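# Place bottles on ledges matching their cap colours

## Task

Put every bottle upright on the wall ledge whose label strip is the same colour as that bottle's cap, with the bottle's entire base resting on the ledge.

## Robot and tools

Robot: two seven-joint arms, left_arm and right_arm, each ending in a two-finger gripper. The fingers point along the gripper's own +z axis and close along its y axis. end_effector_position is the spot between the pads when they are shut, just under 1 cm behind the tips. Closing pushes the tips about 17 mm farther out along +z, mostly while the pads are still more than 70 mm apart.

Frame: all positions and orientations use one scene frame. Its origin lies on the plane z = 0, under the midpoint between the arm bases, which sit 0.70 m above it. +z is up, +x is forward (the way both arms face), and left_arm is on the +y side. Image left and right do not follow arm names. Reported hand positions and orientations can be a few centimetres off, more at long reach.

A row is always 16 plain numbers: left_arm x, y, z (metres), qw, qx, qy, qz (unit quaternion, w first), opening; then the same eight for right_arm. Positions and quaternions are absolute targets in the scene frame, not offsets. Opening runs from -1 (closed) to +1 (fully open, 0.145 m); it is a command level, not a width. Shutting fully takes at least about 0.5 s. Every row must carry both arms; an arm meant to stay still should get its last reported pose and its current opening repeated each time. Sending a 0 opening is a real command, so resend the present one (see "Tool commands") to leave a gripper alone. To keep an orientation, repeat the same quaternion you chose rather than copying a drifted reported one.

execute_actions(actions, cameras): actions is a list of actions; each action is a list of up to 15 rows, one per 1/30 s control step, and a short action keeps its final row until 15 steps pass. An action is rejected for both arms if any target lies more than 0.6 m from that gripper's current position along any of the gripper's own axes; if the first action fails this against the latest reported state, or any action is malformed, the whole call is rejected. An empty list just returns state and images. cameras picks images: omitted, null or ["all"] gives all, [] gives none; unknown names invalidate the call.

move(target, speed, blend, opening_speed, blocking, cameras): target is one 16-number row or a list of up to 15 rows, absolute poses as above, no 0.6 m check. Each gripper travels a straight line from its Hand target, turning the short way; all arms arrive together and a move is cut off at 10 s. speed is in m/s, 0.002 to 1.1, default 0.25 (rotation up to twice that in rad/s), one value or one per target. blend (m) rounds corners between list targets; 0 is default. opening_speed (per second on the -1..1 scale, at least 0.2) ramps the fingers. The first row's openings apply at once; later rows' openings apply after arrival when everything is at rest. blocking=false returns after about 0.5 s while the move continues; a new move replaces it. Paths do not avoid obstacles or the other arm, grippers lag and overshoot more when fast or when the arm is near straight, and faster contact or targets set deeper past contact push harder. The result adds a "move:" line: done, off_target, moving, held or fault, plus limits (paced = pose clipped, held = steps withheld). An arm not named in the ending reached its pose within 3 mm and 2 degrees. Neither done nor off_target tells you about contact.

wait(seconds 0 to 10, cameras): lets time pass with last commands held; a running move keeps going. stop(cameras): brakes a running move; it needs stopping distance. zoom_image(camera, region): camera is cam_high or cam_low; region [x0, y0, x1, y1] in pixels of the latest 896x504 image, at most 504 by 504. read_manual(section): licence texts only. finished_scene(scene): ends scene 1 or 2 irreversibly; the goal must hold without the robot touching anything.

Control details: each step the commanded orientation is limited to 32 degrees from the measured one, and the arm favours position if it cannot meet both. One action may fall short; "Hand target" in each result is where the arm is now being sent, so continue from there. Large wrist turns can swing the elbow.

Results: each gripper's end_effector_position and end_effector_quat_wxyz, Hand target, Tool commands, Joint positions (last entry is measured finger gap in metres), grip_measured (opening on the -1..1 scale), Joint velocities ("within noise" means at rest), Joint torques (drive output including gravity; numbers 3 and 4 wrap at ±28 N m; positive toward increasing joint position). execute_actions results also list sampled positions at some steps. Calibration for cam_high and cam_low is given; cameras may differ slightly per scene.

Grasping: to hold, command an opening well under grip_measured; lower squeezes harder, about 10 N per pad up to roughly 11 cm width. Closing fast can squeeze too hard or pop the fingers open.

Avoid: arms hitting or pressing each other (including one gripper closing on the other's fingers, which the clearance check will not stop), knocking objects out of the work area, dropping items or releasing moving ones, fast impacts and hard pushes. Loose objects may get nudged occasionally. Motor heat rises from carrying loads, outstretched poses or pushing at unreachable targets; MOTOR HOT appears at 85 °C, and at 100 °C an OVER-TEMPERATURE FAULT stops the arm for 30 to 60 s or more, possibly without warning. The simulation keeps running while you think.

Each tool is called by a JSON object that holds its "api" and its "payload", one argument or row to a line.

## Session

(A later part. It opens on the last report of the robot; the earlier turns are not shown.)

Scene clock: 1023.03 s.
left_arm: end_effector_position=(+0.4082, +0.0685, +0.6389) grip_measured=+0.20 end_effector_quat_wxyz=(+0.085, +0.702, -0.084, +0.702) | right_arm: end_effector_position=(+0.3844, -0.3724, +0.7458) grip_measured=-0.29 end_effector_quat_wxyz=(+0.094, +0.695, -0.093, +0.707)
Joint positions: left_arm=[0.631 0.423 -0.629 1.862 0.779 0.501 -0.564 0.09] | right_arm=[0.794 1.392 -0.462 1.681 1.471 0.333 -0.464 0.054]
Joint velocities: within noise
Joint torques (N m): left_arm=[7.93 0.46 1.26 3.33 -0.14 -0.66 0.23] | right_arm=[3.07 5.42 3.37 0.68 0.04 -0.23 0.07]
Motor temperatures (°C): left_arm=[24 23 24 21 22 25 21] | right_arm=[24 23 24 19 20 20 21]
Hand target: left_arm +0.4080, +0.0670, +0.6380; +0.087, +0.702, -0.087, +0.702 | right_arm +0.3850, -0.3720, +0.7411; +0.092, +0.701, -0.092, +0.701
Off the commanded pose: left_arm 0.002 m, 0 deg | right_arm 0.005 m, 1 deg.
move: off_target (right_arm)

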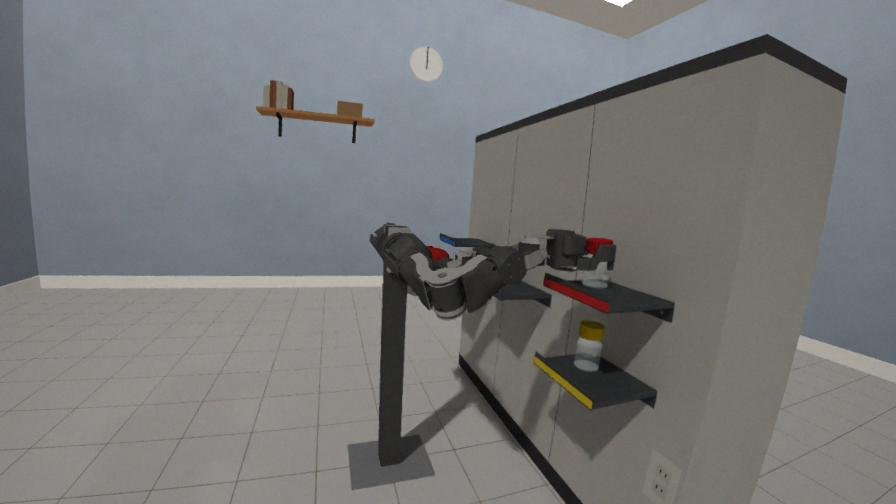

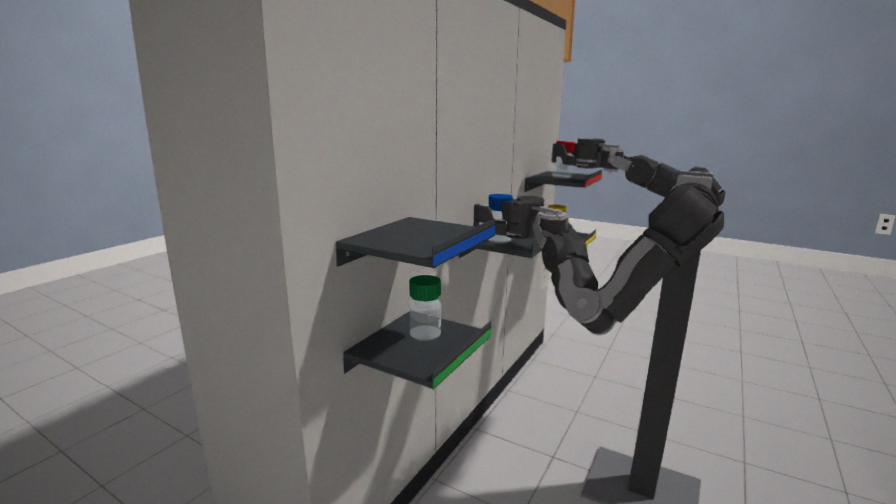

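{"api": "move", "payload": {
  "target": [
    [0.408,0.067,0.638,0.0872,0.7017,-0.0872,0.7017,-0.9,0.385,-0.372,0.745,0.0923,0.701,-0.0923,0.701,0.2],
    [0.408,0.067,0.79,0.0872,0.7017,-0.0872,0.7017,-0.9,0.285,-0.345,0.748,0.0923,0.701,-0.0923,0.701,0.2],
    [0.405,0.20,0.79,0,0.7071,0,0.7071,-0.9,0.285,-0.25,0.748,0,0.7071,0,0.7071,0.2],
    [0.399,0.383,0.785,-0.0923,0.701,0.0923,0.701,-0.9,0.285,-0.25,0.748,0,0.7071,0,0.7071,0.2]
  ],
  "speed": [0.1,0.1,0.15,0.15],
  "opening_speed": 1.2,
  "blend": [0,0,0.02,0]
}}

{"api": "zoom_image", "payload": {
  "camera": "cam_high",
  "region": [460, 200, 700, 340]
}}

{"api": "zoom_image", "payload": {
  "camera": "cam_low",
  "region": [380, 120, 640, 280]
}}

Scene clock: 1043.50 s.
left_arm: end_effector_position=(+0.3983, +0.3848, +0.7839) grip_measured=-0.34 end_effector_quat_wxyz=(-0.094, +0.704, +0.095, +0.698) | right_arm: end_effector_position=(+0.2848, -0.2501, +0.7489) grip_measured=+0.20 end_effector_quat_wxyz=(+0.002, +0.693, +0.009, +0.721)
Joint positions: left_arm=[1.096 1.241 -0.501 1.506 1.349 0.605 -0.384 0.05] | right_arm=[0.037 1.045 0.603 2.377 1.559 0.785 -0.618 0.09]
Joint velocities: within noise
Joint torques (N m): left_arm=[6.69 2.81 2.81 1.76 -0.15 -0.92 0.23] | right_arm=[2.49 4.63 1.33 0.43 -0.11 -0.31 -0.16]
Motor temperatures (°C): left_arm=[26 23 24 21 22 25 21] | right_arm=[23 24 24 19 20 20 21]
Hand target: left_arm +0.3990, +0.3830, +0.7849; -0.092, +0.701, +0.092, +0.701 | right_arm +0.2851, -0.2501, +0.7478; +0.002, +0.694, +0.008, +0.720
Off the commanded pose: left_arm 0.002 m, 1 deg | right_arm 0.001 m, 3 deg.
joint sent to its limit (right arm) — joint 5 (forearm roll), upper limit; joint 6 (wrist pitch), upper limit. The joint targets still meet the commanded pose.
move: off_target (right_arm)

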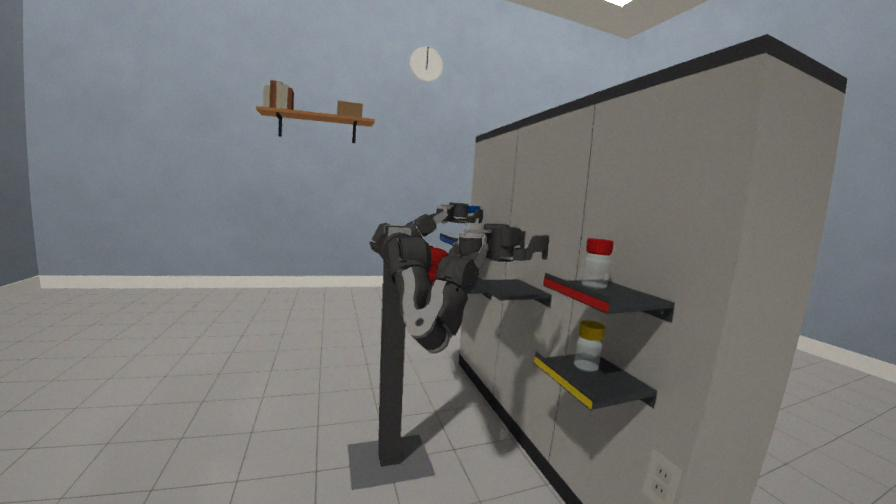

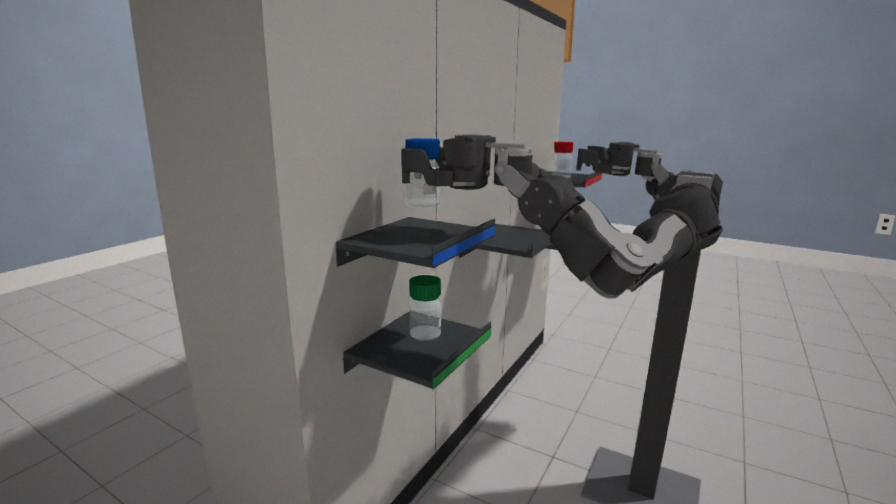

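Scaled by 2.100 from the camera's 896x504 image, which has a finer 1280x720 frame.

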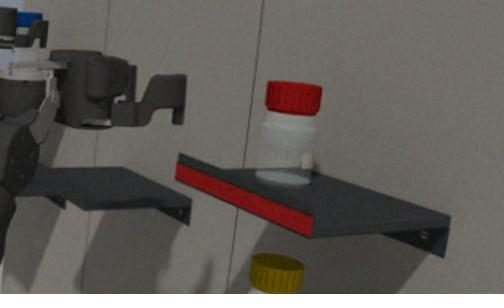

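Scaled by 1.938 from the camera's 896x504 image, which has a finer 1280x720 frame.

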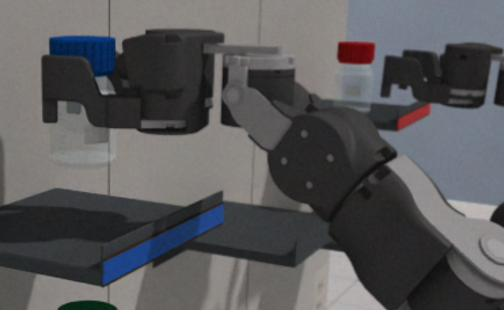

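{"api": "move", "payload": {
  "target": [
    [0.399,0.383,0.76,-0.0923,0.701,0.0923,0.701,-0.9,0.285,-0.25,0.748,0,0.7071,0,0.7071,0.2],
    [0.399,0.383,0.731,-0.0923,0.701,0.0923,0.701,-0.9,0.285,-0.25,0.748,0,0.7071,0,0.7071,0.2]
  ],
  "speed": [0.08,0.02]
}}

{"api": "zoom_image", "payload": {
  "camera": "cam_low",
  "region": [320, 120, 580, 280]
}}

Scene clock: 1055.43 s.
left_arm: end_effector_position=(+0.3985, +0.3819, +0.7400) grip_measured=-0.34 end_effector_quat_wxyz=(-0.090, +0.690, +0.091, +0.713) | right_arm: end_effector_position=(+0.2848, -0.2501, +0.7489) grip_measured=+0.20 end_effector_quat_wxyz=(+0.002, +0.693, +0.009, +0.721)
Joint positions: left_arm=[0.825 1.323 -0.483 1.579 1.389 0.321 -0.385 0.05] | right_arm=[0.037 1.045 0.603 2.377 1.559 0.785 -0.618 0.09]
Joint velocities: within noise
Joint torques (N m): left_arm=[4.21 5.26 1.87 0.91 0.14 -0.16 -0.07] | right_arm=[2.47 4.6 1.33 0.44 -0.11 -0.31 -0.16]
Motor temperatures (°C): left_arm=[26 23 25 21 22 25 21] | right_arm=[23 24 23 19 20 20 21]
Hand target: left_arm +0.3990, +0.3831, +0.7311; -0.092, +0.701, +0.092, +0.701 | right_arm +0.2851, -0.2501, +0.7478; +0.002, +0.694, +0.008, +0.720
Off the commanded pose: left_arm 0.009 m, 2 deg | right_arm 0.001 m, 3 deg.
joint sent to its limit (right arm) — joint 5 (forearm roll), upper limit; joint 6 (wrist pitch), upper limit. The joint targets still meet the commanded pose.
move: off_target (left_arm, right_arm)

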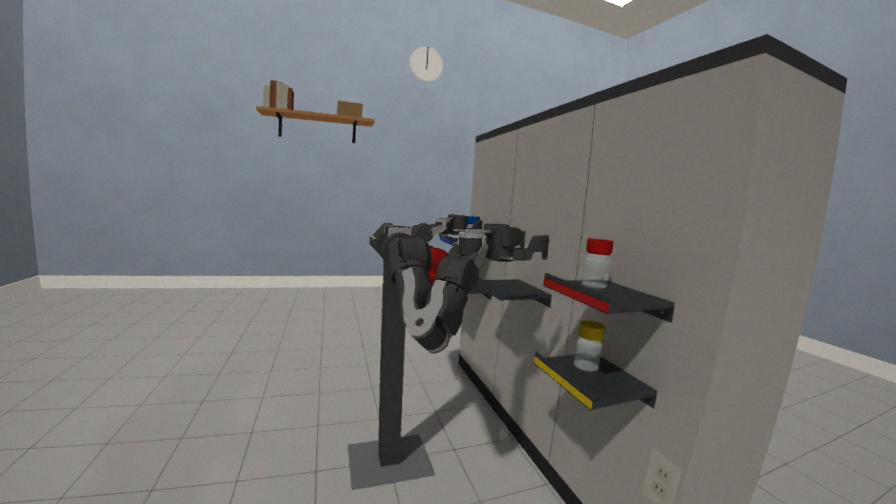

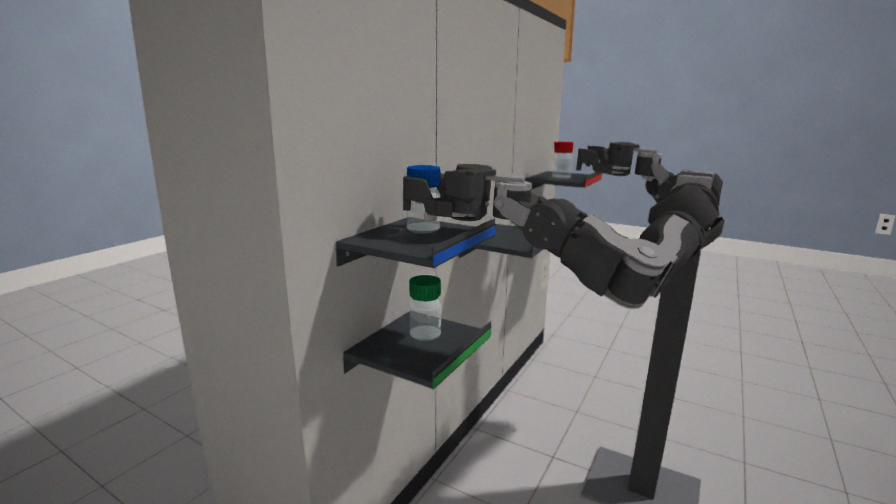

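Scaled by 1.938 from the camera's 896x504 image, which has a finer 1280x720 frame.

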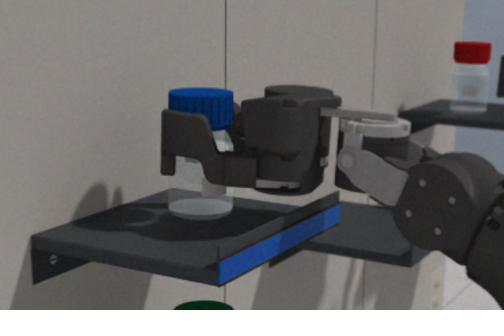

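Release and retreat.

{"api": "move", "payload": {
  "target": [
    [0.399,0.382,0.739,-0.0923,0.701,0.0923,0.701,0.25,0.285,-0.25,0.748,0,0.7071,0,0.7071,0.2],
    [0.28,0.35,0.743,-0.0923,0.701,0.0923,0.701,0.25,0.285,-0.25,0.748,0,0.7071,0,0.7071,0.2]
  ],
  "speed": [0.1,0.12],
  "opening_speed": 1.2
}}

{"api": "zoom_image", "payload": {
  "camera": "cam_low",
  "region": [320, 120, 640, 400]
}}

{"api": "zoom_image", "payload": {
  "camera": "cam_high",
  "region": [440, 200, 700, 420]
}}

Scene clock: 1069.60 s.
left_arm: end_effector_position=(+0.2793, +0.3510, +0.7442) grip_measured=+0.25 end_effector_quat_wxyz=(-0.109, +0.688, +0.073, +0.714) | right_arm: end_effector_position=(+0.2848, -0.2501, +0.7489) grip_measured=+0.20 end_effector_quat_wxyz=(+0.002, +0.693, +0.009, +0.721)
Joint positions: left_arm=[1.882 1.956 -1.563 2.179 1.584 0.293 -0.474 0.094] | right_arm=[0.037 1.045 0.603 2.377 1.559 0.785 -0.618 0.09]
Joint velocities: within noise
Joint torques (N m): left_arm=[2.39 -2.07 2.02 -0.29 -0.04 -0.49 0.21] | right_arm=[2.65 4.63 1.33 0.53 -0.11 -0.31 -0.17]
Motor temperatures (°C): left_arm=[25 23 25 21 21 25 21] | right_arm=[22 24 23 19 20 20 21]
Hand target: left_arm +0.2800, +0.3500, +0.7428; -0.106, +0.690, +0.071, +0.712 | right_arm +0.2851, -0.2501, +0.7478; +0.002, +0.694, +0.008, +0.720
Off the commanded pose: left_arm 0.002 m, 4 deg | right_arm 0.001 m, 3 deg.
joint sent to its limit (left arm) — joint 3 (upper arm roll), lower limit; joint 5 (forearm roll), upper limit. The joint targets are off in orientation, not in position.
joint sent to its limit (right arm) — joint 5 (forearm roll), upper limit; joint 6 (wrist pitch), upper limit. The joint targets still meet the commanded pose.
move: off_target (left_arm, right_arm)

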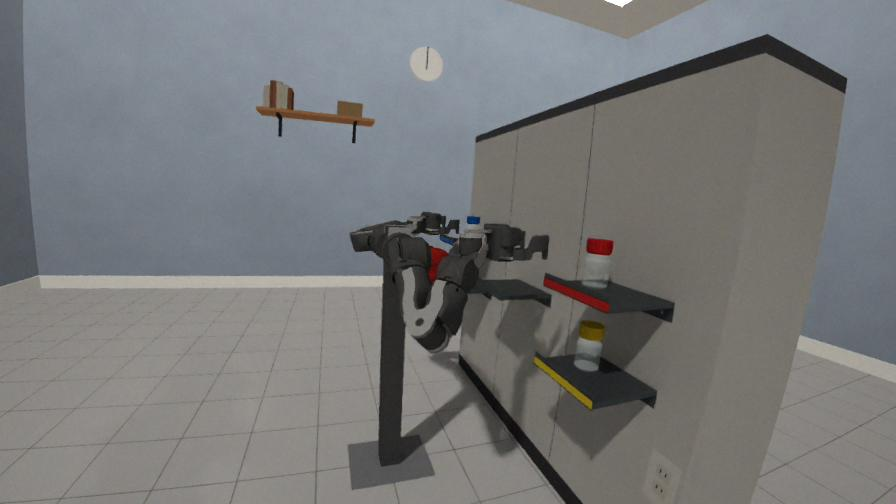

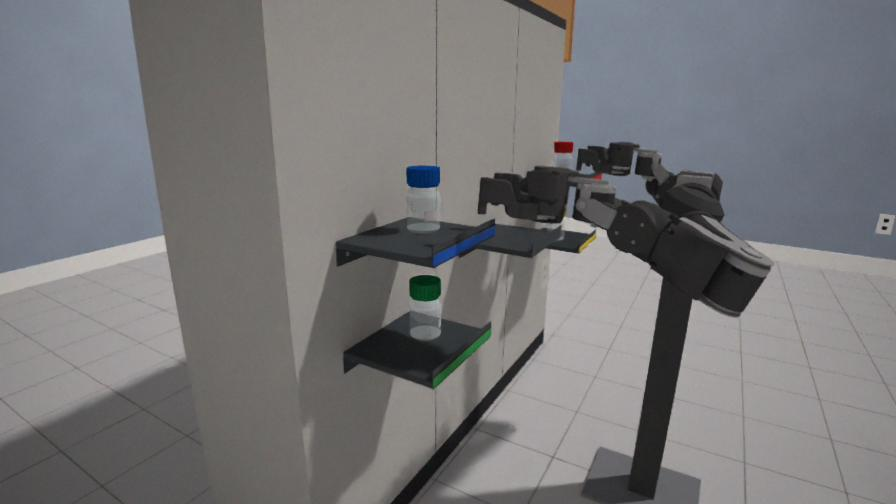

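Scaled by 1.575 from the camera's 896x504 image, which has a finer 1280x720 frame.

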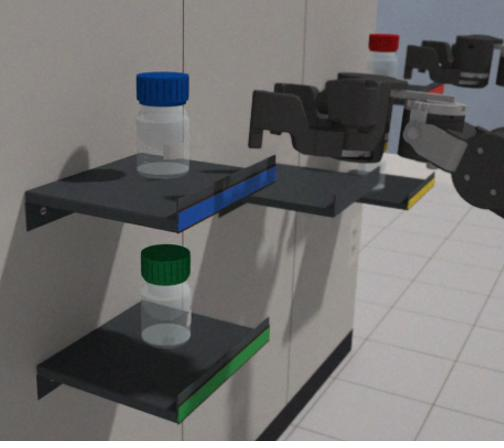

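Scaled by 1.938 from the camera's 896x504 image, which has a finer 1280x720 frame.

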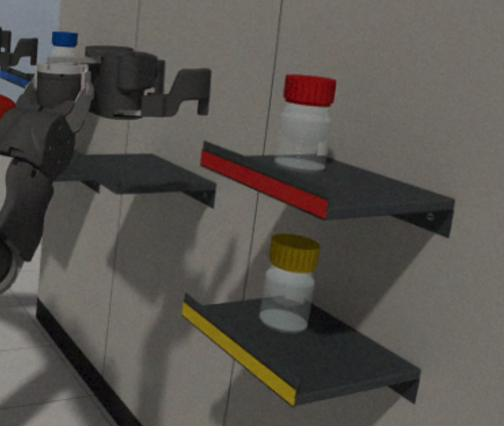

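{"api": "finished_scene", "payload": {
  "scene": 1
}}

The scene is finished: the task was done.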